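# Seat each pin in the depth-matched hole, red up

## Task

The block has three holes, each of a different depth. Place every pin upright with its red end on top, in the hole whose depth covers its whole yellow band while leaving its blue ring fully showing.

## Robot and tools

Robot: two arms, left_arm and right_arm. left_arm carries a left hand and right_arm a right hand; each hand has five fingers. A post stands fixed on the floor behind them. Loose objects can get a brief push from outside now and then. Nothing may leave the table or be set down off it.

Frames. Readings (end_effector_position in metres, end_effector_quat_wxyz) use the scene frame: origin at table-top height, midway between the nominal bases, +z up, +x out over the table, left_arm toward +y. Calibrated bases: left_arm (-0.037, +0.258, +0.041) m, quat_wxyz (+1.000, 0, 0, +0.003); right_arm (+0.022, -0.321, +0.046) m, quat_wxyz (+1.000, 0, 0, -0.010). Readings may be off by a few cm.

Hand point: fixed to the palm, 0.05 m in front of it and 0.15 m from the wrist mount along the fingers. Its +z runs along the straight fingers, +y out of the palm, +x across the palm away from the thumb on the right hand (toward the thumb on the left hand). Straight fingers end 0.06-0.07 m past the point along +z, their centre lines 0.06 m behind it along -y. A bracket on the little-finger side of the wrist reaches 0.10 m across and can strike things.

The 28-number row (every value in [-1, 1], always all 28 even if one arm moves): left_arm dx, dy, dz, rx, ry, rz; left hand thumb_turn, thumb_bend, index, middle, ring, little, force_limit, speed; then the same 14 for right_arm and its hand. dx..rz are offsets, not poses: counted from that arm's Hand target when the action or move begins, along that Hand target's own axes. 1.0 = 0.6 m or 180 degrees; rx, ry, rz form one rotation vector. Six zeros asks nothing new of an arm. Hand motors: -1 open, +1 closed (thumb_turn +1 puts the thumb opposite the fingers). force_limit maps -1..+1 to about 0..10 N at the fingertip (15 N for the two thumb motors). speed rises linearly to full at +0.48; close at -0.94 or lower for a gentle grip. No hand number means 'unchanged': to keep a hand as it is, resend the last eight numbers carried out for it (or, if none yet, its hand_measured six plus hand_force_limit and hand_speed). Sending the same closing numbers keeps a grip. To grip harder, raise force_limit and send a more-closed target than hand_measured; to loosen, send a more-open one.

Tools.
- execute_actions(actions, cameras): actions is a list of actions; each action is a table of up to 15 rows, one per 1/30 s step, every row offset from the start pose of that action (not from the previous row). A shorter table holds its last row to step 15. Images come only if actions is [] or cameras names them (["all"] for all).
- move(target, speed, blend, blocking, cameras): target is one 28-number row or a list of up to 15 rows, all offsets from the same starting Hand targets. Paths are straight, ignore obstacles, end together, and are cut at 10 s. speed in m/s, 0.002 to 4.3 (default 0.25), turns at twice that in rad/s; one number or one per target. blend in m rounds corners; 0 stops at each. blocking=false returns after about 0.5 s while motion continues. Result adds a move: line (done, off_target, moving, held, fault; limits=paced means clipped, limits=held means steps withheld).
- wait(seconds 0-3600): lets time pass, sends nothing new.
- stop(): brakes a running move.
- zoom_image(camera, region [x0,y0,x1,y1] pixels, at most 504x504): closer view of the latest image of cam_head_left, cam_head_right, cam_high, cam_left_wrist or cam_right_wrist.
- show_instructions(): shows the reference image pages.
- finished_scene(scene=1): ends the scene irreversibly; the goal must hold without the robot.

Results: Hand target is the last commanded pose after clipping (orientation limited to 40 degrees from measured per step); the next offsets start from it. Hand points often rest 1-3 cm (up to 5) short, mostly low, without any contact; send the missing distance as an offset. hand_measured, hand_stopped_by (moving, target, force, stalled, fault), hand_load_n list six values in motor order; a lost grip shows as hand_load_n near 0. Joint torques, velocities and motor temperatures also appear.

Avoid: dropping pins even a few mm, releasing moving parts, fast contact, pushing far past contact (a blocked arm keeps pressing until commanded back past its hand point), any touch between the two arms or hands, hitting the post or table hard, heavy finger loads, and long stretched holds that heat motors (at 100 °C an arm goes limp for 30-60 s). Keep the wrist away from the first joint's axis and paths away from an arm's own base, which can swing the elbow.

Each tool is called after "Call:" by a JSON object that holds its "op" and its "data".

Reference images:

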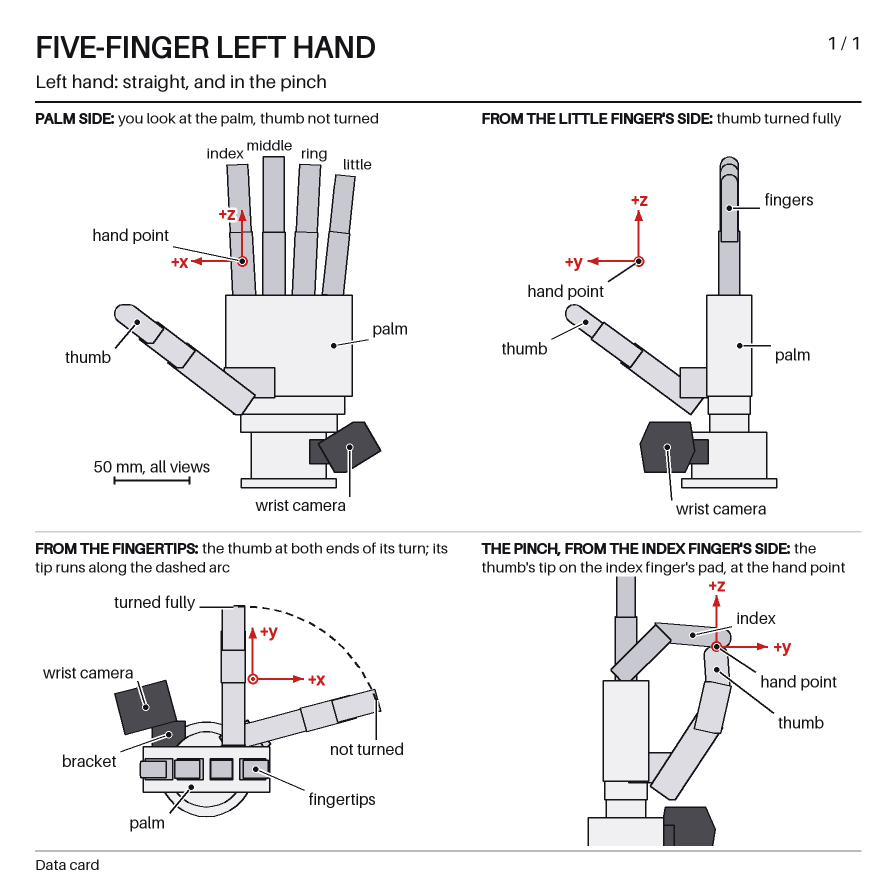

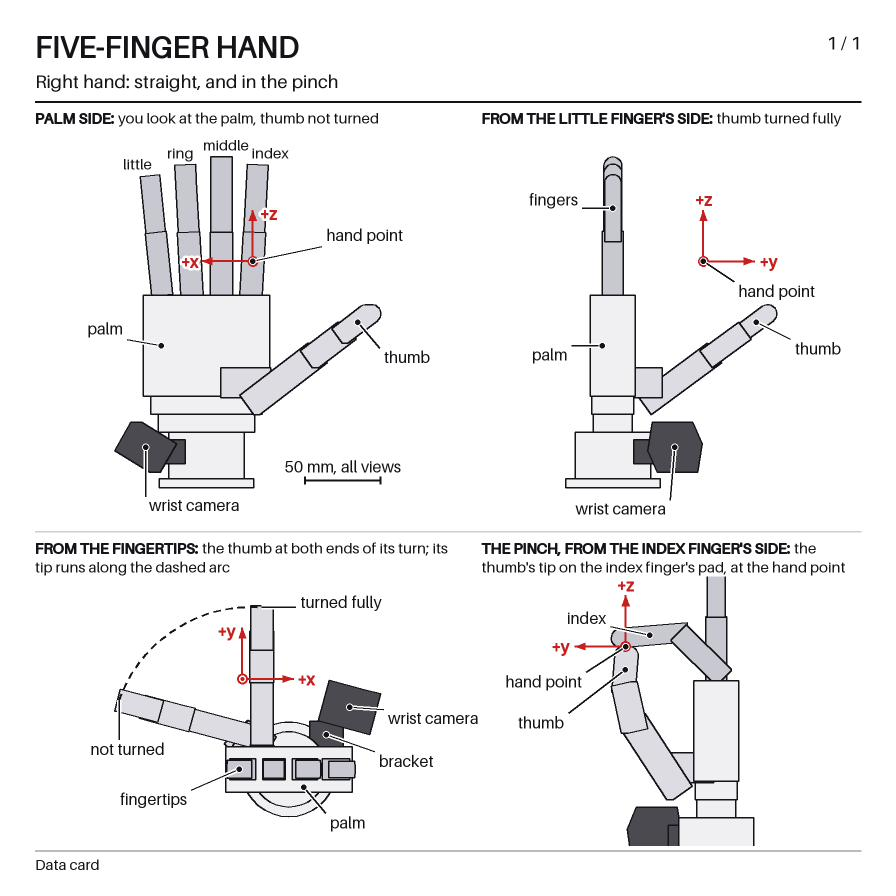

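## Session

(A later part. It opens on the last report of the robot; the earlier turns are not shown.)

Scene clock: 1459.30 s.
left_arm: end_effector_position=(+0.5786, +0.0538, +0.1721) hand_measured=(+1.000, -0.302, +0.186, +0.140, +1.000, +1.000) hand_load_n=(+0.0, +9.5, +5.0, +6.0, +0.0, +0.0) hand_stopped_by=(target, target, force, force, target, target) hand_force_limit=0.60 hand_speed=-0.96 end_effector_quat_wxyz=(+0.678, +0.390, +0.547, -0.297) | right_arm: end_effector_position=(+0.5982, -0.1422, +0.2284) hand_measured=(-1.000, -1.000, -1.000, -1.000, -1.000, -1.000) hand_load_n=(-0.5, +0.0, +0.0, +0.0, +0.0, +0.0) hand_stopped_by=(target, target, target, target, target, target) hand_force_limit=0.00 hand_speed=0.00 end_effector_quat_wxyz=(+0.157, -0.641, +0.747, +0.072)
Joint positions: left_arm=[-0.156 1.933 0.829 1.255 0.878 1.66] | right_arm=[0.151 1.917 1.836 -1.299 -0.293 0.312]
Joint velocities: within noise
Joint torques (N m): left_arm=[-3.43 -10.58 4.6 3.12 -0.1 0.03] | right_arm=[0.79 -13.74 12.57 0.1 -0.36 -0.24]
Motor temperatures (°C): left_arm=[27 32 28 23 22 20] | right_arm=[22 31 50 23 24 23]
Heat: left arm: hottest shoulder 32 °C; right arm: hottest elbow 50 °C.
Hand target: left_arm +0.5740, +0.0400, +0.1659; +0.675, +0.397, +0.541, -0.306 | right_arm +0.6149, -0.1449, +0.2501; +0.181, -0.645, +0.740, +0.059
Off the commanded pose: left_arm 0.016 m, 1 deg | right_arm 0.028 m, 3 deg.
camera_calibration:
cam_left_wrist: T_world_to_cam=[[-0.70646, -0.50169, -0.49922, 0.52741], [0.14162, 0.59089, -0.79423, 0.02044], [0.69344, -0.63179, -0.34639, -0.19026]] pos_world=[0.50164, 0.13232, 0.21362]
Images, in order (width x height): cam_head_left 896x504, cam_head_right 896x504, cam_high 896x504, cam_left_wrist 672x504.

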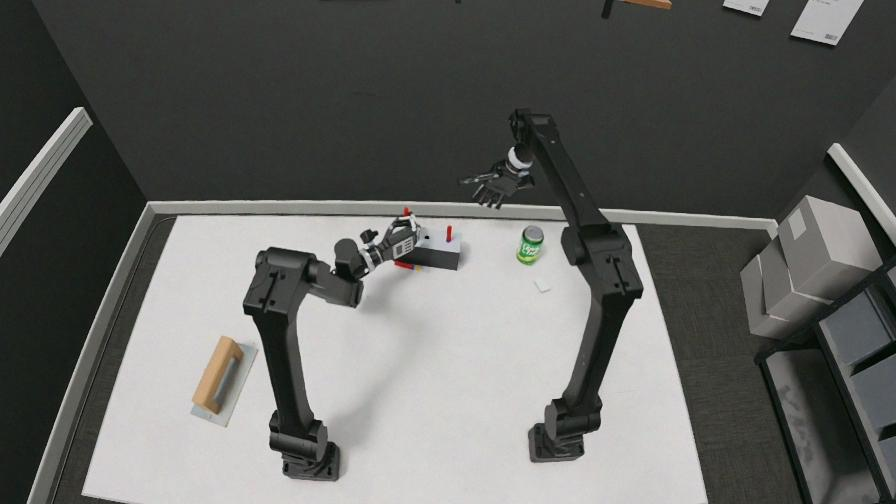

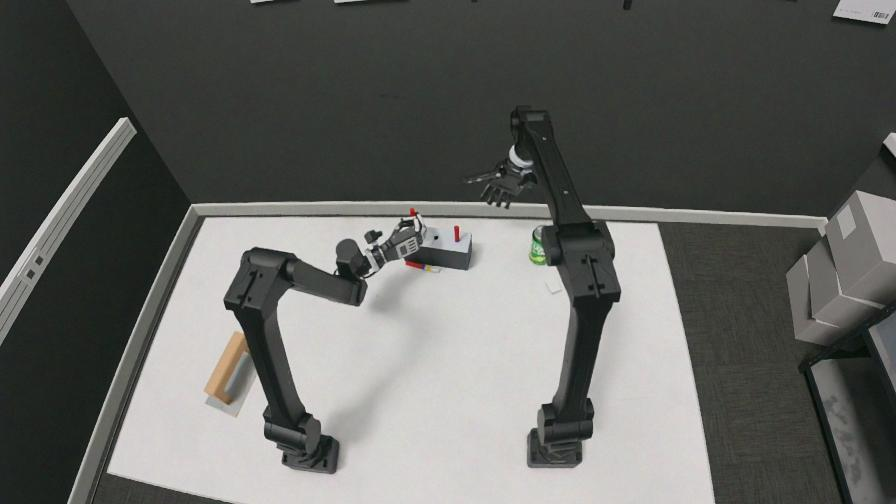

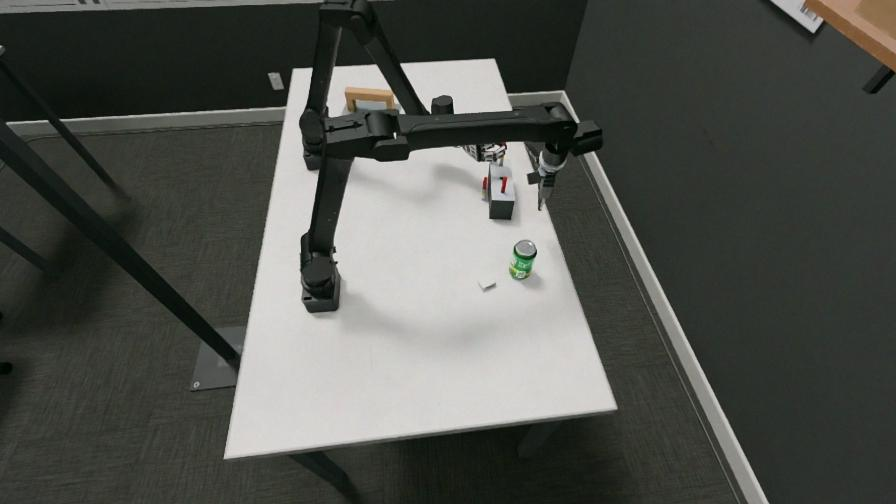

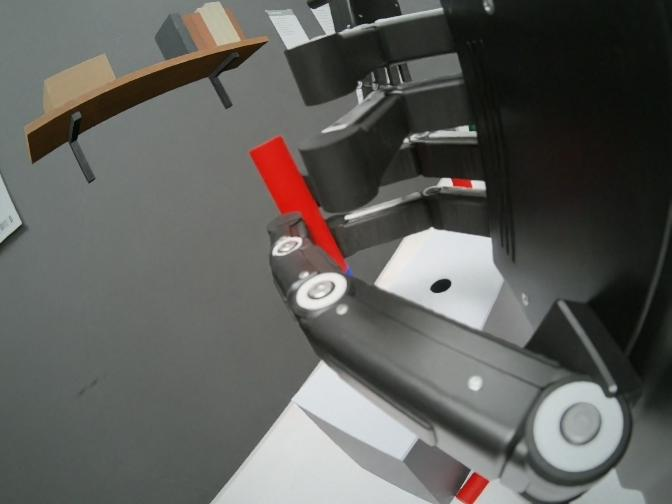

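Call:
{"op": "move", "data": {"target": [0.0130,-0.0027,-0.0013,0,0,0,1,-0.30,0.31,0.31,1,1,0.6,-0.96,0,0,0,0,0,0,-1,-1,-1,-1,-1,-1,0,0.0], "speed": 0.03, "cameras": ["cam_right_wrist"]}}

Call:
{"op": "zoom_image", "data": {"camera": "cam_right_wrist", "region": [310, 270, 410, 420]}}

Scene clock: 1461.70 s.
left_arm: end_effector_position=(+0.5783, +0.0539, +0.1712) hand_measured=(+1.000, -0.302, +0.186, +0.140, +1.000, +1.000) hand_load_n=(+0.0, +10.0, +5.0, +5.5, +0.0, +0.0) hand_stopped_by=(target, target, force, force, target, target) hand_force_limit=0.60 hand_speed=-0.96 end_effector_quat_wxyz=(+0.684, +0.393, +0.541, -0.293) | right_arm: end_effector_position=(+0.5982, -0.1422, +0.2284) hand_measured=(-1.000, -1.000, -1.000, -1.000, -1.000, -1.000) hand_load_n=(+0.0, +0.0, +0.0, +0.0, +0.0, +0.0) hand_stopped_by=(target, target, target, target, target, target) hand_force_limit=0.00 hand_speed=0.00 end_effector_quat_wxyz=(+0.157, -0.641, +0.747, +0.072)
Joint positions: left_arm=[-0.156 1.947 0.829 1.284 0.878 1.666] | right_arm=[0.151 1.917 1.836 -1.299 -0.293 0.312]
Joint torques (N m): left_arm=[-3.37 -9.76 4.51 2.81 -0.13 0.04] | right_arm=[0.91 -13.92 12.52 0.06 -0.36 -0.23]
Heat: left arm: hottest shoulder 32 °C; right arm: hottest elbow 50 °C.
Hand target: left_arm +0.5740, +0.0400, +0.1579; +0.675, +0.397, +0.541, -0.306 | right_arm +0.6149, -0.1449, +0.2501; +0.181, -0.645, +0.740, +0.059
Off the commanded pose: left_arm 0.020 m, 2 deg | right_arm 0.028 m, 3 deg.
move: off_target (left_arm)
cam_right_wrist: T_world_to_cam=[[-0.97006, -0.0836, -0.22803, 0.62524], [-0.2226, 0.68158, 0.69706, 0.07315], [0.09715, 0.72695, -0.67978, 0.31928]] pos_world=[0.59179, -0.22969, 0.30863]

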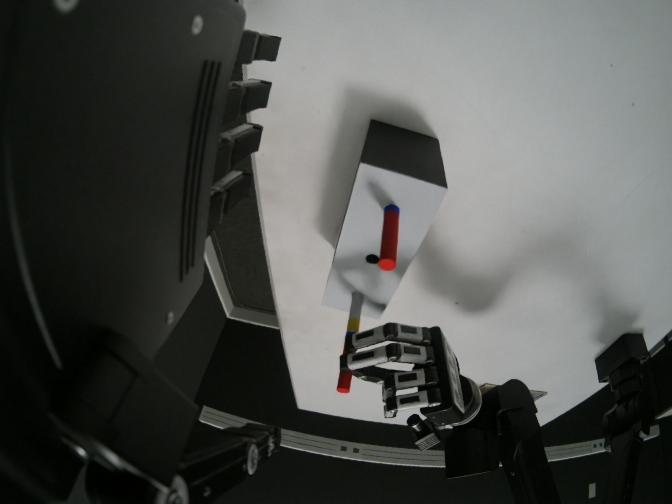

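Scaled by 3.360 from the camera's image (finer frame: 960x720).

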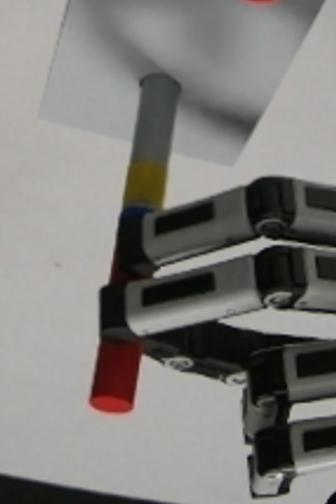

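Call:
{"op": "move", "data": {"target": [0.0100,-0.0020,-0.0010,0.0003,0.0095,-0.0166,1,-0.30,0.31,0.31,1,1,0.6,-0.96,0,0,0,0,0,0,-1,-1,-1,-1,-1,-1,0,0.0], "speed": 0.03, "cameras": ["cam_right_wrist"]}}

Call:
{"op": "zoom_image", "data": {"camera": "cam_right_wrist", "region": [310, 270, 410, 420]}}

Scene clock: 1468.37 s.
left_arm: end_effector_position=(+0.5789, +0.0541, +0.1625) hand_measured=(+1.000, -0.302, +0.186, +0.140, +1.000, +1.000) hand_load_n=(+0.0, +9.0, +6.5, +4.5, +0.0, +0.0) hand_stopped_by=(target, target, force, force, target, target) hand_force_limit=0.60 hand_speed=-0.96 end_effector_quat_wxyz=(+0.673, +0.389, +0.553, -0.298) | right_arm: end_effector_position=(+0.5982, -0.1422, +0.2284) hand_measured=(-1.000, -1.000, -1.000, -1.000, -1.000, -1.000) hand_load_n=(+0.0, +0.0, +0.0, +0.0, +0.0, +0.0) hand_stopped_by=(target, target, target, target, target, target) hand_force_limit=0.00 hand_speed=0.00 end_effector_quat_wxyz=(+0.157, -0.641, +0.747, +0.072)
Joint positions: left_arm=[-0.156 1.947 0.829 1.249 0.876 1.666] | right_arm=[0.151 1.917 1.836 -1.299 -0.293 0.312]
Joint torques (N m): left_arm=[-3.43 -11.11 4.64 1.59 -0.08 -0.08] | right_arm=[0.91 -13.86 12.53 0.06 -0.35 -0.23]
Heat: left arm: hottest shoulder 32 °C; right arm: hottest elbow 50 °C.
Hand target: left_arm +0.5741, +0.0400, +0.1518; +0.658, +0.387, +0.561, -0.318 | right_arm +0.6149, -0.1449, +0.2501; +0.181, -0.645, +0.740, +0.059
Off the commanded pose: left_arm 0.018 m, 3 deg | right_arm 0.028 m, 3 deg.
move: off_target (left_arm)
cam_right_wrist: T_world_to_cam=[[-0.97006, -0.0836, -0.22803, 0.62524], [-0.2226, 0.68158, 0.69706, 0.07315], [0.09715, 0.72695, -0.67978, 0.31928]] pos_world=[0.59179, -0.22969, 0.30863]

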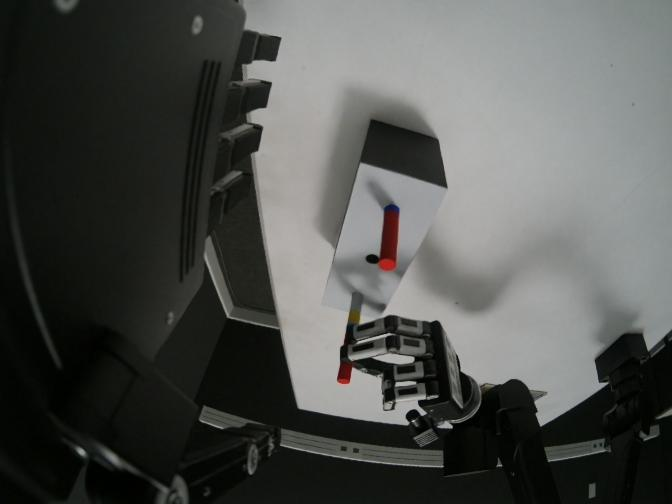

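Scaled by 3.360 from the camera's image (finer frame: 960x720).

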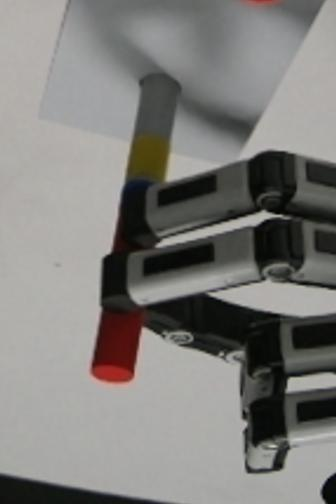

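Call:
{"op": "move", "data": {"target": [0.0164,-0.0025,-0.0012,0.0001,0.0032,-0.0055,1,-0.30,0.31,0.31,1,1,0.6,-0.96,0,0,0,0,0,0,-1,-1,-1,-1,-1,-1,0,0.0], "speed": 0.03, "cameras": ["cam_right_wrist"]}}

Call:
{"op": "zoom_image", "data": {"camera": "cam_right_wrist", "region": [310, 270, 410, 420]}}

Scene clock: 1469.80 s.
left_arm: end_effector_position=(+0.5788, +0.0541, +0.1609) hand_measured=(+1.000, -0.302, +0.186, +0.140, +1.000, +1.000) hand_load_n=(+0.0, +9.0, +6.0, +5.0, +0.0, +0.0) hand_stopped_by=(target, target, force, force, target, target) hand_force_limit=0.60 hand_speed=-0.96 end_effector_quat_wxyz=(+0.672, +0.388, +0.555, -0.299) | right_arm: end_effector_position=(+0.5982, -0.1422, +0.2284) hand_measured=(-1.000, -1.000, -1.000, -1.000, -1.000, -1.000) hand_load_n=(+0.0, +0.0, +0.0, +0.0, +0.0, +0.0) hand_stopped_by=(target, target, target, target, target, target) hand_force_limit=0.00 hand_speed=0.00 end_effector_quat_wxyz=(+0.157, -0.641, +0.747, +0.072)
Joint positions: left_arm=[-0.156 1.948 0.829 1.247 0.876 1.663] | right_arm=[0.151 1.917 1.836 -1.299 -0.293 0.312]
Joint torques (N m): left_arm=[-3.37 -10.29 4.48 1.76 -0.06 -0.12] | right_arm=[0.67 -13.68 12.52 0.02 -0.36 -0.22]
Heat: left arm: hottest shoulder 32 °C; right arm: hottest elbow 50 °C.
Hand target: left_arm +0.5741, +0.0400, +0.1418; +0.653, +0.384, +0.568, -0.322 | right_arm +0.6149, -0.1449, +0.2501; +0.181, -0.645, +0.740, +0.059
Off the commanded pose: left_arm 0.024 m, 4 deg | right_arm 0.028 m, 3 deg.
move: off_target (left_arm)
cam_right_wrist: T_world_to_cam=[[-0.97006, -0.0836, -0.22803, 0.62524], [-0.2226, 0.68158, 0.69706, 0.07315], [0.09715, 0.72695, -0.67978, 0.31928]] pos_world=[0.59179, -0.22969, 0.30863]

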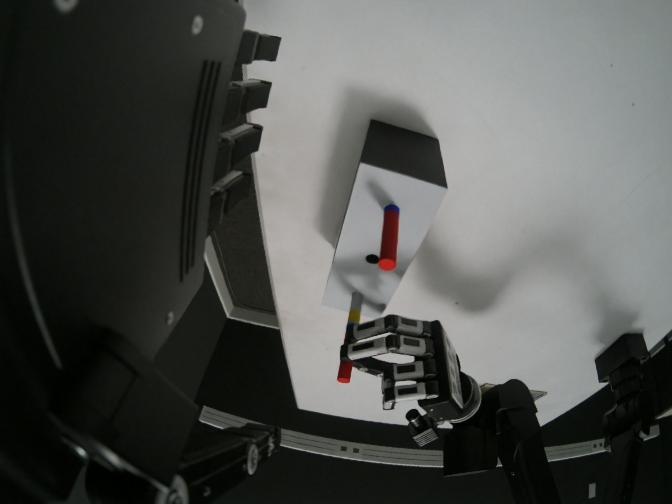

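Scaled by 3.360 from the camera's image (finer frame: 960x720).

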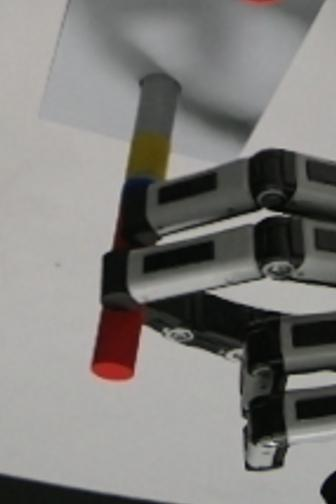

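Call:
{"op": "move", "data": {"target": [0.0131,-0.0020,-0.0010,0.0001,0.0032,-0.0055,1,-0.30,0.31,0.31,1,1,0.6,-0.96,0,0,0,0,0,0,-1,-1,-1,-1,-1,-1,0,0.0], "speed": 0.03, "cameras": ["cam_right_wrist"]}}

Call:
{"op": "zoom_image", "data": {"camera": "cam_right_wrist", "region": [310, 270, 410, 420]}}

Scene clock: 1471.33 s.
left_arm: end_effector_position=(+0.5789, +0.0543, +0.1548) hand_measured=(+1.000, -0.302, +0.186, +0.140, +1.000, +1.000) hand_load_n=(+0.0, +9.0, +6.0, +4.5, +0.0, +0.0) hand_stopped_by=(target, target, force, force, target, target) hand_force_limit=0.60 hand_speed=-0.96 end_effector_quat_wxyz=(+0.668, +0.385, +0.561, -0.302) | right_arm: end_effector_position=(+0.5982, -0.1422, +0.2284) hand_measured=(-1.000, -1.000, -1.000, -1.000, -1.000, -1.000) hand_load_n=(+0.0, +0.0, +0.0, +0.0, +0.0, +0.0) hand_stopped_by=(target, target, target, target, target, target) hand_force_limit=0.00 hand_speed=0.00 end_effector_quat_wxyz=(+0.157, -0.641, +0.747, +0.072)
Joint positions: left_arm=[-0.156 1.956 0.829 1.243 0.875 1.658] | right_arm=[0.151 1.917 1.836 -1.299 -0.293 0.312]
Joint torques (N m): left_arm=[-3.55 -10.7 4.36 1.51 -0.05 -0.15] | right_arm=[0.67 -13.68 12.46 0.1 -0.36 -0.25]
Heat: left arm: hottest shoulder 32 °C; right arm: hottest elbow 50 °C.
Hand target: left_arm +0.5739, +0.0401, +0.1338; +0.647, +0.381, +0.574, -0.326 | right_arm +0.6149, -0.1449, +0.2501; +0.181, -0.645, +0.740, +0.059
Off the commanded pose: left_arm 0.026 m, 4 deg | right_arm 0.028 m, 3 deg.
move: off_target (left_arm)
cam_right_wrist: T_world_to_cam=[[-0.97006, -0.0836, -0.22803, 0.62524], [-0.2226, 0.68158, 0.69706, 0.07315], [0.09715, 0.72695, -0.67978, 0.31928]] pos_world=[0.59179, -0.22969, 0.30863]

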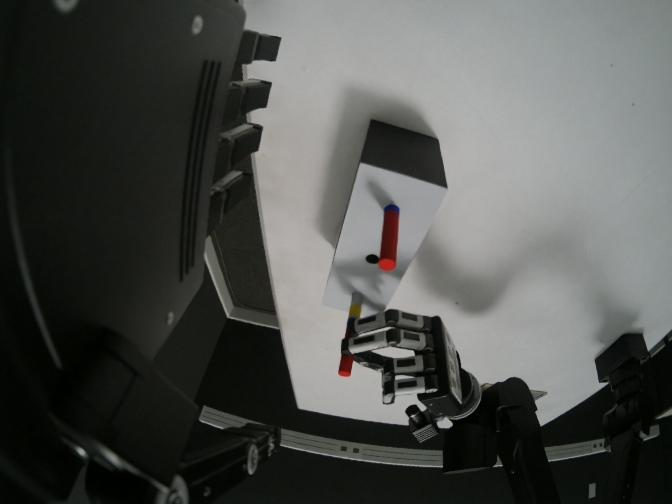

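Scaled by 3.360 from the camera's image (finer frame: 960x720).

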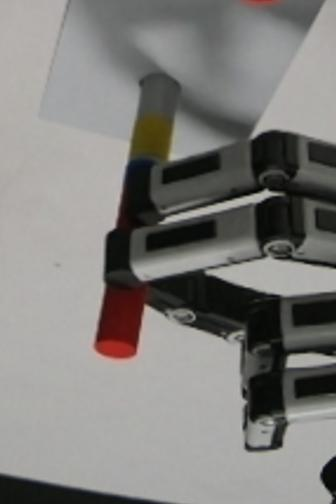

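Call:
{"op": "move", "data": {"target": [0.0131,-0.0020,-0.0010,0.0001,0.0016,-0.0028,1,-0.30,0.31,0.31,1,1,0.6,-0.96,0,0,0,0,0,0,-1,-1,-1,-1,-1,-1,0,0.0], "speed": 0.03}}

Call:
{"op": "move", "data": {"target": [0.0098,-0.0015,-0.0007,0.0001,0.0016,-0.0028,1,-0.30,0.31,0.31,1,1,0.6,-0.96,0,0,0,0,0,0,-1,-1,-1,-1,-1,-1,0,0.0], "speed": 0.03, "cameras": ["cam_right_wrist"]}}

Call:
{"op": "zoom_image", "data": {"camera": "cam_right_wrist", "region": [310, 270, 410, 420]}}

Scene clock: 1472.90 s.
left_arm: end_effector_position=(+0.5786, +0.0545, +0.1432) hand_measured=(+1.000, -0.302, +0.186, +0.140, +1.000, +1.000) hand_load_n=(+0.0, +8.0, +6.0, +3.5, +0.0, +0.0) hand_stopped_by=(target, target, force, force, target, target) hand_force_limit=0.60 hand_speed=-0.96 end_effector_quat_wxyz=(+0.662, +0.382, +0.568, -0.306) | right_arm: end_effector_position=(+0.5982, -0.1422, +0.2284) hand_measured=(-1.000, -1.000, -1.000, -1.000, -1.000, -1.000) hand_load_n=(+0.0, -0.5, +0.0, +0.0, +0.0, +0.0) hand_stopped_by=(target, target, target, target, target, target) hand_force_limit=0.00 hand_speed=0.00 end_effector_quat_wxyz=(+0.157, -0.641, +0.747, +0.072)
Joint positions: left_arm=[-0.156 1.974 0.829 1.243 0.873 1.655] | right_arm=[0.151 1.917 1.836 -1.299 -0.293 0.312]
Joint torques (N m): left_arm=[-3.31 -10.29 4.56 1.96 0.05 -0.12] | right_arm=[0.79 -13.63 12.55 0.13 -0.37 -0.23]
Heat: left arm: hottest shoulder 32 °C; right arm: hottest elbow 50 °C.
Hand target: left_arm +0.5736, +0.0401, +0.1259; +0.644, +0.379, +0.578, -0.328 | right_arm +0.6149, -0.1449, +0.2501; +0.181, -0.645, +0.740, +0.059
Off the commanded pose: left_arm 0.023 m, 3 deg | right_arm 0.028 m, 3 deg.
move: off_target (left_arm)

Scene clock: 1474.00 s.
left_arm: end_effector_position=(+0.5770, +0.0542, +0.1232) hand_measured=(+1.000, -0.300, +0.186, +0.140, +1.000, +1.000) hand_load_n=(+0.5, +0.0, +0.0, +0.0, +0.0, +0.0) hand_stopped_by=(target, target, force, force, target, target) hand_force_limit=0.60 hand_speed=-0.96 end_effector_quat_wxyz=(+0.648, +0.373, +0.583, -0.317) | right_arm: end_effector_position=(+0.5982, -0.1422, +0.2284) hand_measured=(-1.000, -1.000, -1.000, -1.000, -1.000, -1.000) hand_load_n=(-0.5, +0.0, +0.0, +0.0, +0.0, +0.5) hand_stopped_by=(target, target, target, target, target, target) hand_force_limit=0.00 hand_speed=0.00 end_effector_quat_wxyz=(+0.157, -0.641, +0.747, +0.072)
Joint positions: left_arm=[-0.156 2.003 0.829 1.24 0.875 1.635] | right_arm=[0.151 1.917 1.836 -1.299 -0.293 0.312]
Joint torques (N m): left_arm=[-3.31 -11.69 4.4 2.14 -0.02 -0.02] | right_arm=[0.91 -13.86 12.48 0.12 -0.37 -0.23]
Heat: left arm: hottest shoulder 32 °C; right arm: hottest elbow 50 °C.
Hand target: left_arm +0.5733, +0.0401, +0.1199; +0.641, +0.378, +0.581, -0.330 | right_arm +0.6149, -0.1449, +0.2501; +0.181, -0.645, +0.740, +0.059
Off the commanded pose: left_arm 0.015 m, 2 deg | right_arm 0.028 m, 3 deg.
move: off_target (left_arm)
cam_right_wrist: T_world_to_cam=[[-0.97006, -0.0836, -0.22803, 0.62524], [-0.2226, 0.68158, 0.69706, 0.07315], [0.09715, 0.72695, -0.67978, 0.31928]] pos_world=[0.59179, -0.22969, 0.30863]

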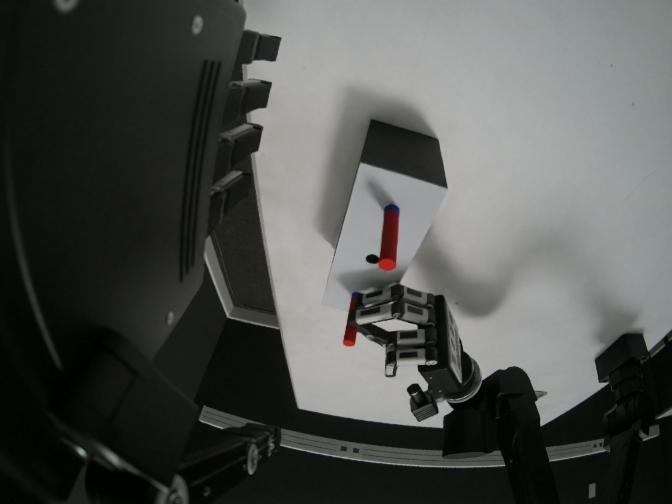

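Scaled by 3.360 from the camera's image (finer frame: 960x720).

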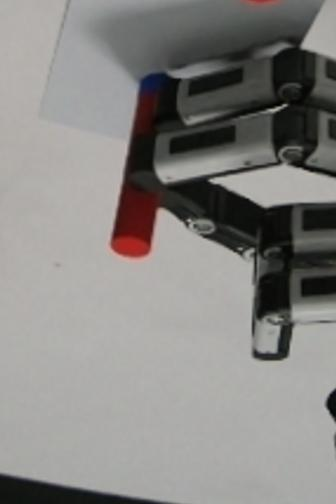

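Call:
{"op": "zoom_image", "data": {"camera": "cam_right_wrist", "region": [330, 275, 390, 355]}}

Scaled by 6.300 from the camera's image (finer frame: 960x720).

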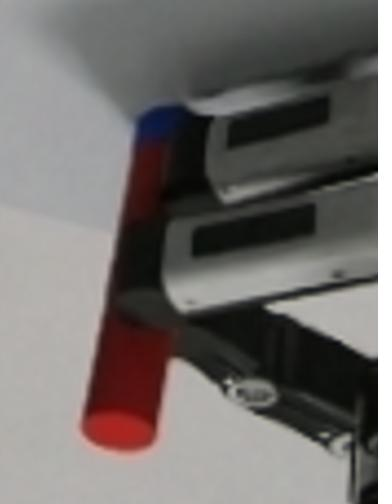

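Call:
{"op": "move", "data": {"target": [-0.0166,0.0017,0.0007,0,0,0,1,-0.30,0.1,0.05,1,1,0.6,-0.94,0,0,0,0,0,0,-1,-1,-1,-1,-1,-1,0,0.0], "speed": 0.03, "cameras": ["cam_right_wrist","cam_high","cam_head_left"]}}

Call:
{"op": "zoom_image", "data": {"camera": "cam_right_wrist", "region": [330, 275, 390, 355]}}

Call:
{"op": "zoom_image", "data": {"camera": "cam_head_left", "region": [380, 200, 470, 270]}}

Call:
{"op": "zoom_image", "data": {"camera": "cam_high", "region": [470, 130, 530, 190]}}

Scene clock: 1476.43 s.
left_arm: end_effector_position=(+0.5767, +0.0542, +0.1187) hand_measured=(+1.000, -0.300, +0.100, +0.050, +1.000, +1.000) hand_load_n=(+0.0, +0.0, +0.0, +0.0, +0.0, +0.0) hand_stopped_by=(target, target, target, target, target, target) hand_force_limit=0.60 hand_speed=-0.94 end_effector_quat_wxyz=(+0.642, +0.371, +0.589, -0.320) | right_arm: end_effector_position=(+0.5982, -0.1422, +0.2284) hand_measured=(-1.000, -1.000, -1.000, -1.000, -1.000, -1.000) hand_load_n=(+0.0, +0.0, +0.0, +0.0, +0.0, +0.0) hand_stopped_by=(target, target, target, target, target, target) hand_force_limit=0.00 hand_speed=0.00 end_effector_quat_wxyz=(+0.157, -0.641, +0.747, +0.072)
Joint positions: left_arm=[-0.156 2.003 0.829 1.221 0.875 1.635] | right_arm=[0.151 1.917 1.836 -1.299 -0.293 0.312]
Joint torques (N m): left_arm=[-3.6 -13.86 4.31 1.74 -0.01 -0.04] | right_arm=[0.73 -13.98 12.53 0.09 -0.35 -0.23]
Heat: left arm: hottest shoulder 32 °C; right arm: hottest elbow 50 °C.
Hand target: left_arm +0.5733, +0.0401, +0.1299; +0.641, +0.378, +0.581, -0.330 | right_arm +0.6149, -0.1449, +0.2501; +0.181, -0.645, +0.740, +0.059
Off the commanded pose: left_arm 0.018 m, 2 deg | right_arm 0.028 m, 3 deg.
move: off_target (left_arm)
cam_right_wrist: T_world_to_cam=[[-0.97006, -0.0836, -0.22803, 0.62524], [-0.2226, 0.68158, 0.69706, 0.07315], [0.09715, 0.72695, -0.67978, 0.31928]] pos_world=[0.59179, -0.22969, 0.30863]
Images, in order (width x height): cam_head_left 896x504, cam_high 896x504, cam_right_wrist 672x504.

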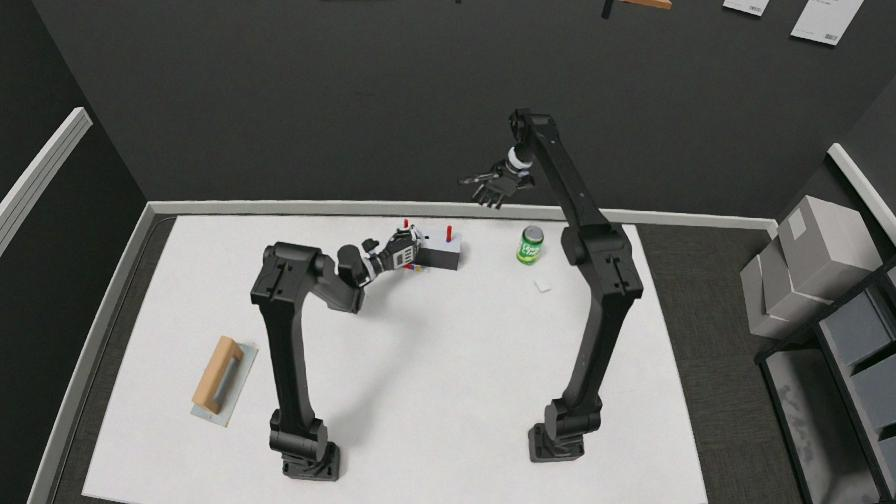

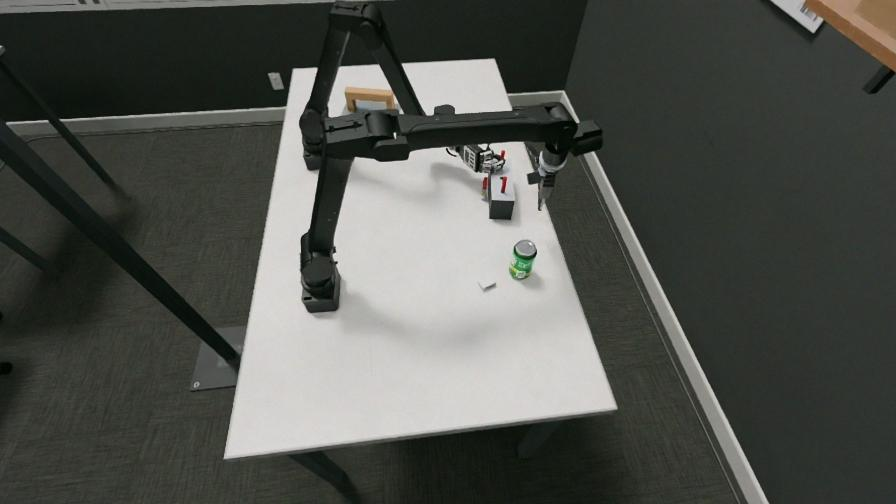

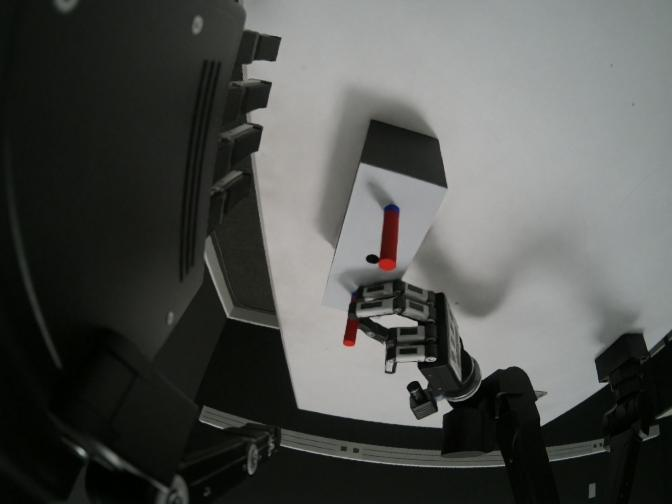

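Scaled by 6.300 from the camera's image (finer frame: 960x720).

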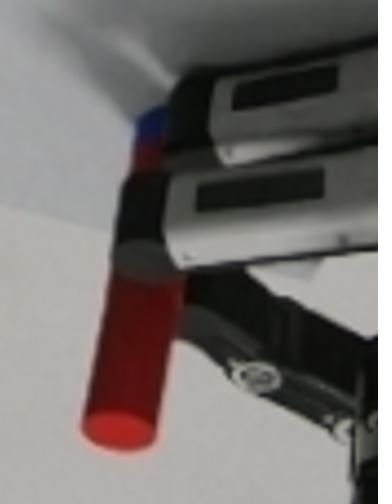

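Scaled by 5.600 from the camera's image (finer frame: 1280x720).

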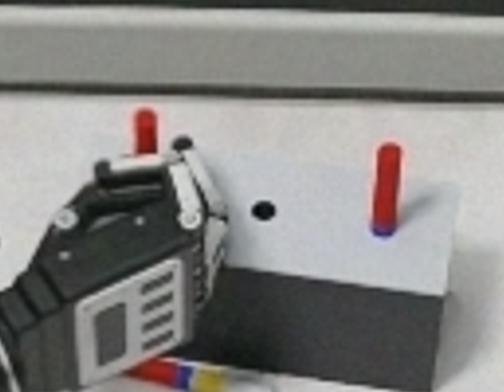

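Scaled by 8.400 from the camera's image (finer frame: 1280x720).

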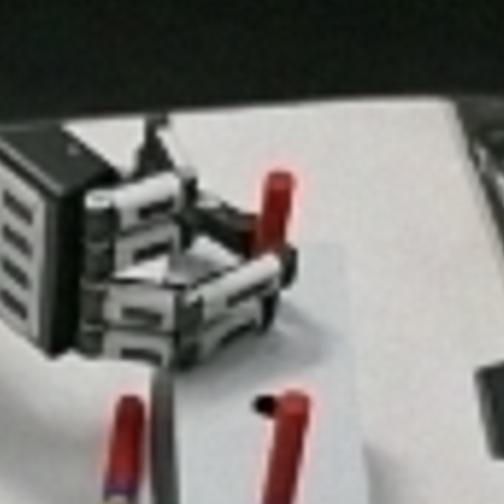

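Call:
{"op": "move", "data": {"target": [-0.0249,0.0025,0.0010,0,0,0,1,-0.30,-0.12,-0.16,1,1,0.6,-0.9,0,0,0,0,0,0,-1,-1,-1,-1,-1,-1,0,0.0], "speed": 0.03, "cameras": ["cam_right_wrist","cam_high","cam_left_wrist"]}}

Call:
{"op": "zoom_image", "data": {"camera": "cam_right_wrist", "region": [330, 275, 390, 355]}}

Call:
{"op": "zoom_image", "data": {"camera": "cam_high", "region": [470, 130, 530, 190]}}

Scene clock: 1478.50 s.
left_arm: end_effector_position=(+0.5770, +0.0538, +0.1312) hand_measured=(+1.000, -0.300, -0.120, -0.160, +1.000, +1.000) hand_load_n=(+0.5, +0.5, +0.0, +0.0, +0.0, +0.0) hand_stopped_by=(target, target, target, target, target, target) hand_force_limit=0.60 hand_speed=-0.90 end_effector_quat_wxyz=(+0.640, +0.371, +0.591, -0.322) | right_arm: end_effector_position=(+0.5982, -0.1422, +0.2284) hand_measured=(-1.000, -1.000, -1.000, -1.000, -1.000, -1.000) hand_load_n=(+0.0, +0.0, +0.0, +0.0, +0.5, +0.0) hand_stopped_by=(target, target, target, target, target, target) hand_force_limit=0.00 hand_speed=0.00 end_effector_quat_wxyz=(+0.157, -0.641, +0.747, +0.072)
Joint positions: left_arm=[-0.156 1.965 0.828 1.18 0.876 1.632] | right_arm=[0.151 1.917 1.836 -1.299 -0.293 0.312]
Joint torques (N m): left_arm=[-3.25 -14.1 4.37 1.98 0 -0.04] | right_arm=[0.73 -13.57 12.51 0.13 -0.34 -0.22]
Heat: left arm: hottest shoulder 32 °C; right arm: hottest elbow 50 °C.
Hand target: left_arm +0.5733, +0.0401, +0.1450; +0.641, +0.378, +0.581, -0.330 | right_arm +0.6149, -0.1449, +0.2501; +0.181, -0.645, +0.740, +0.059
Off the commanded pose: left_arm 0.020 m, 2 deg | right_arm 0.028 m, 3 deg.
move: off_target (left_arm)
cam_left_wrist: T_world_to_cam=[[-0.76587, -0.50074, -0.40335, 0.52756], [0.03662, 0.59232, -0.80487, 0.05012], [0.64194, -0.6312, -0.4353, -0.16201]] pos_world=[0.50621, 0.13222, 0.18261]
cam_right_wrist: T_world_to_cam=[[-0.97006, -0.0836, -0.22803, 0.62524], [-0.2226, 0.68158, 0.69706, 0.07315], [0.09715, 0.72695, -0.67978, 0.31928]] pos_world=[0.59179, -0.22969, 0.30863]
Images, in order (width x height): cam_high 896x504, cam_left_wrist 672x504, cam_right_wrist 672x504.

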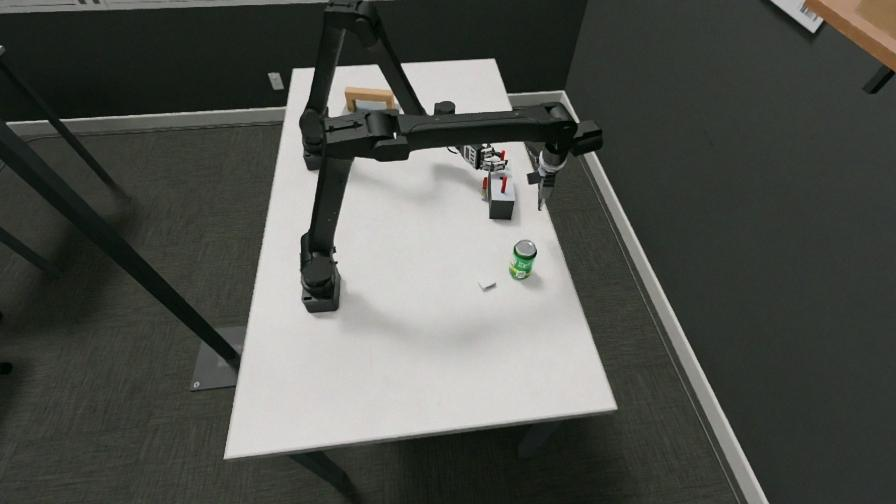

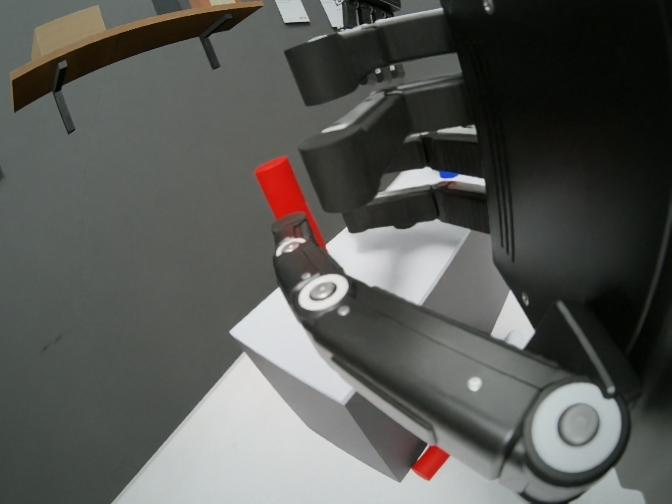

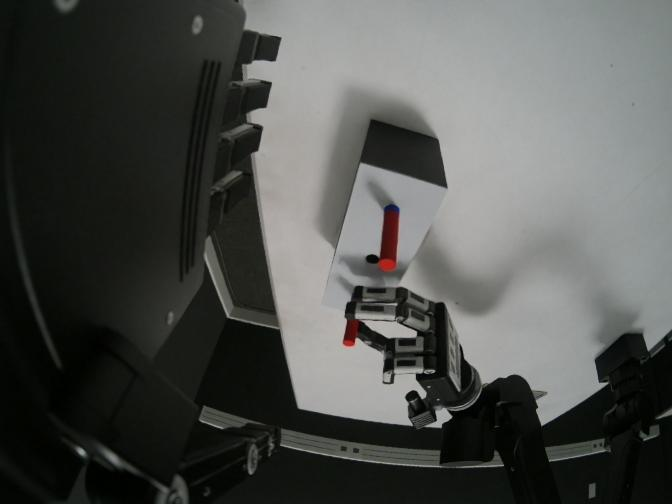

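Scaled by 6.300 from the camera's image (finer frame: 960x720).

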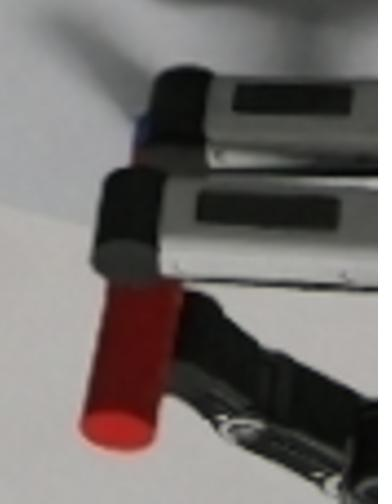

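Scaled by 8.400 from the camera's image (finer frame: 1280x720).

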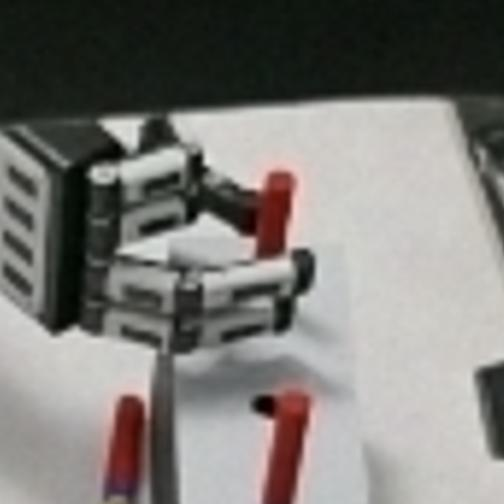

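Call:
{"op": "move", "data": {"target": [-0.0503,-0.0007,-0.0013,0,0,0,1,-0.30,-0.12,-0.16,1,1,0.6,-0.9,0,0,0,0,0,0,-1,-1,-1,-1,-1,-1,0,0.0], "speed": 0.03, "cameras": ["cam_right_wrist","cam_high"]}}

Call:
{"op": "zoom_image", "data": {"camera": "cam_right_wrist", "region": [330, 275, 390, 355]}}

Call:
{"op": "zoom_image", "data": {"camera": "cam_high", "region": [470, 130, 530, 190]}}

Scene clock: 1481.13 s.
left_arm: end_effector_position=(+0.5741, +0.0522, +0.1664) hand_measured=(+1.000, -0.300, -0.120, -0.160, +1.000, +1.000) hand_load_n=(+0.5, +0.0, +0.0, +0.0, +0.0, +0.0) hand_stopped_by=(target, target, target, target, target, target) hand_force_limit=0.60 hand_speed=-0.90 end_effector_quat_wxyz=(+0.642, +0.374, +0.586, -0.323) | right_arm: end_effector_position=(+0.5982, -0.1422, +0.2284) hand_measured=(-1.000, -1.000, -1.000, -1.000, -1.000, -1.000) hand_load_n=(+0.0, +0.0, +0.0, +0.0, +0.0, +0.0) hand_stopped_by=(target, target, target, target, target, target) hand_force_limit=0.00 hand_speed=0.00 end_effector_quat_wxyz=(+0.157, -0.641, +0.747, +0.072)
Joint positions: left_arm=[-0.158 1.873 0.82 1.106 0.882 1.632] | right_arm=[0.151 1.917 1.836 -1.299 -0.293 0.312]
Joint torques (N m): left_arm=[-3.49 -12.92 4.89 1.89 -0.09 0] | right_arm=[0.73 -13.63 12.53 0.03 -0.35 -0.23]
Heat: left arm: hottest shoulder 32 °C; right arm: hottest elbow 50 °C.
Hand target: left_arm +0.5693, +0.0401, +0.1749; +0.641, +0.378, +0.581, -0.330 | right_arm +0.6149, -0.1449, +0.2501; +0.181, -0.645, +0.740, +0.059
Off the commanded pose: left_arm 0.016 m, 1 deg | right_arm 0.028 m, 3 deg.
move: off_target (left_arm)
cam_right_wrist: T_world_to_cam=[[-0.97006, -0.0836, -0.22803, 0.62524], [-0.2226, 0.68158, 0.69706, 0.07315], [0.09715, 0.72695, -0.67978, 0.31928]] pos_world=[0.59179, -0.22969, 0.30863]
Images, in order (width x height): cam_high 896x504, cam_right_wrist 672x504.

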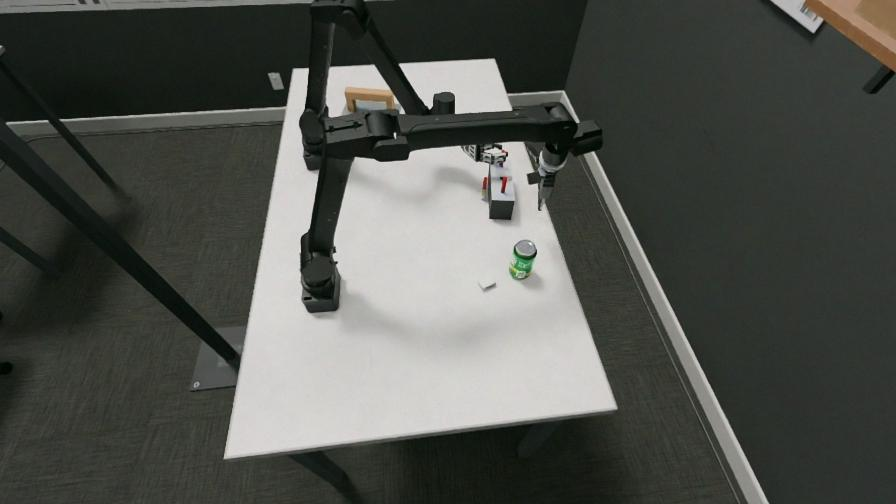

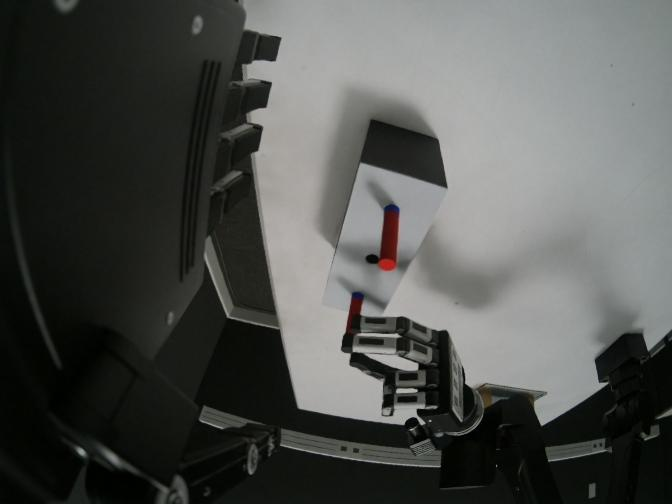

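Scaled by 6.300 from the camera's image (finer frame: 960x720).

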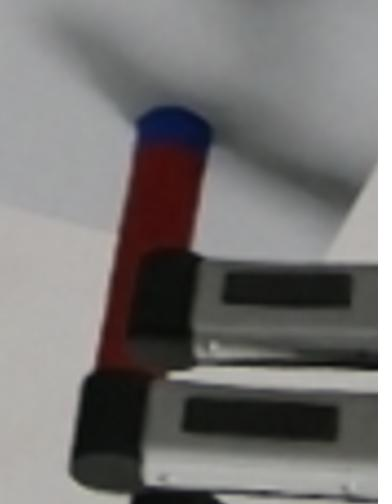

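Scaled by 8.400 from the camera's image (finer frame: 1280x720).

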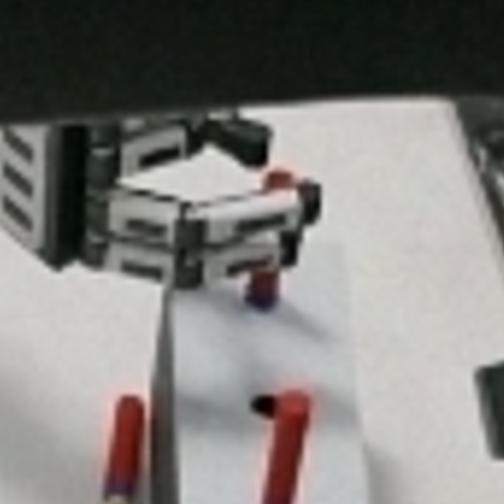

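Call:
{"op": "move", "data": {"target": [-0.0492,0.0094,0.0044,0,0,0,1,-0.30,-0.12,-0.16,1,1,0.6,-0.9,0,0,0,0,0,0,-1,-1,-1,-1,-1,-1,0,0.0], "speed": 0.03, "cameras": ["cam_right_wrist"]}}

Scene clock: 1486.40 s.
left_arm: end_effector_position=(+0.5722, +0.0525, +0.1886) hand_measured=(+1.000, -0.300, -0.120, -0.160, +1.000, +1.000) hand_load_n=(+0.0, +0.0, +0.0, +0.0, +0.0, +0.0) hand_stopped_by=(target, target, target, target, target, target) hand_force_limit=0.60 hand_speed=-0.90 end_effector_quat_wxyz=(+0.637, +0.372, +0.592, -0.325) | right_arm: end_effector_position=(+0.5982, -0.1422, +0.2284) hand_measured=(-1.000, -1.000, -1.000, -1.000, -1.000, -1.000) hand_load_n=(+0.0, +0.0, +0.0, +0.0, +0.0, +0.0) hand_stopped_by=(target, target, target, target, target, target) hand_force_limit=0.00 hand_speed=0.00 end_effector_quat_wxyz=(+0.157, -0.641, +0.747, +0.072)
Joint positions: left_arm=[-0.158 1.801 0.82 1.017 0.882 1.632] | right_arm=[0.151 1.917 1.836 -1.299 -0.293 0.312]
Joint torques (N m): left_arm=[-3.14 -12.98 6.65 1.99 0.02 0.02] | right_arm=[0.62 -13.57 12.55 0.09 -0.35 -0.24]
Heat: left arm: hottest shoulder 32 °C; right arm: hottest elbow 50 °C.
Hand target: left_arm +0.5723, +0.0402, +0.2049; +0.641, +0.378, +0.581, -0.330 | right_arm +0.6149, -0.1449, +0.2501; +0.181, -0.645, +0.740, +0.059
Off the commanded pose: left_arm 0.020 m, 2 deg | right_arm 0.028 m, 3 deg.
move: off_target (left_arm)
cam_right_wrist: T_world_to_cam=[[-0.97006, -0.0836, -0.22803, 0.62524], [-0.2226, 0.68158, 0.69706, 0.07315], [0.09715, 0.72695, -0.67978, 0.31928]] pos_world=[0.59179, -0.22969, 0.30863]

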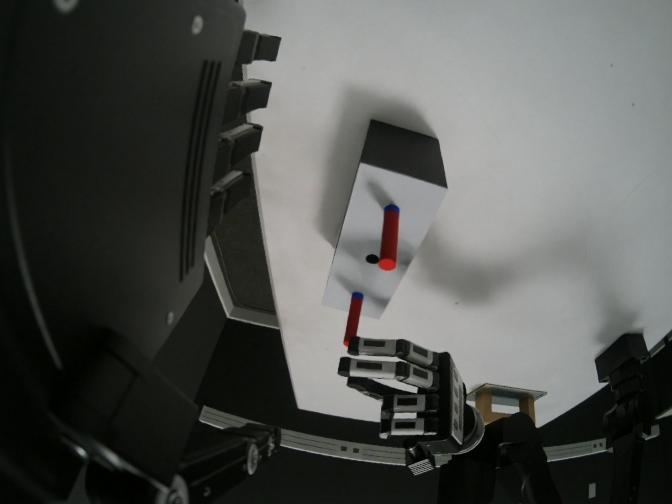

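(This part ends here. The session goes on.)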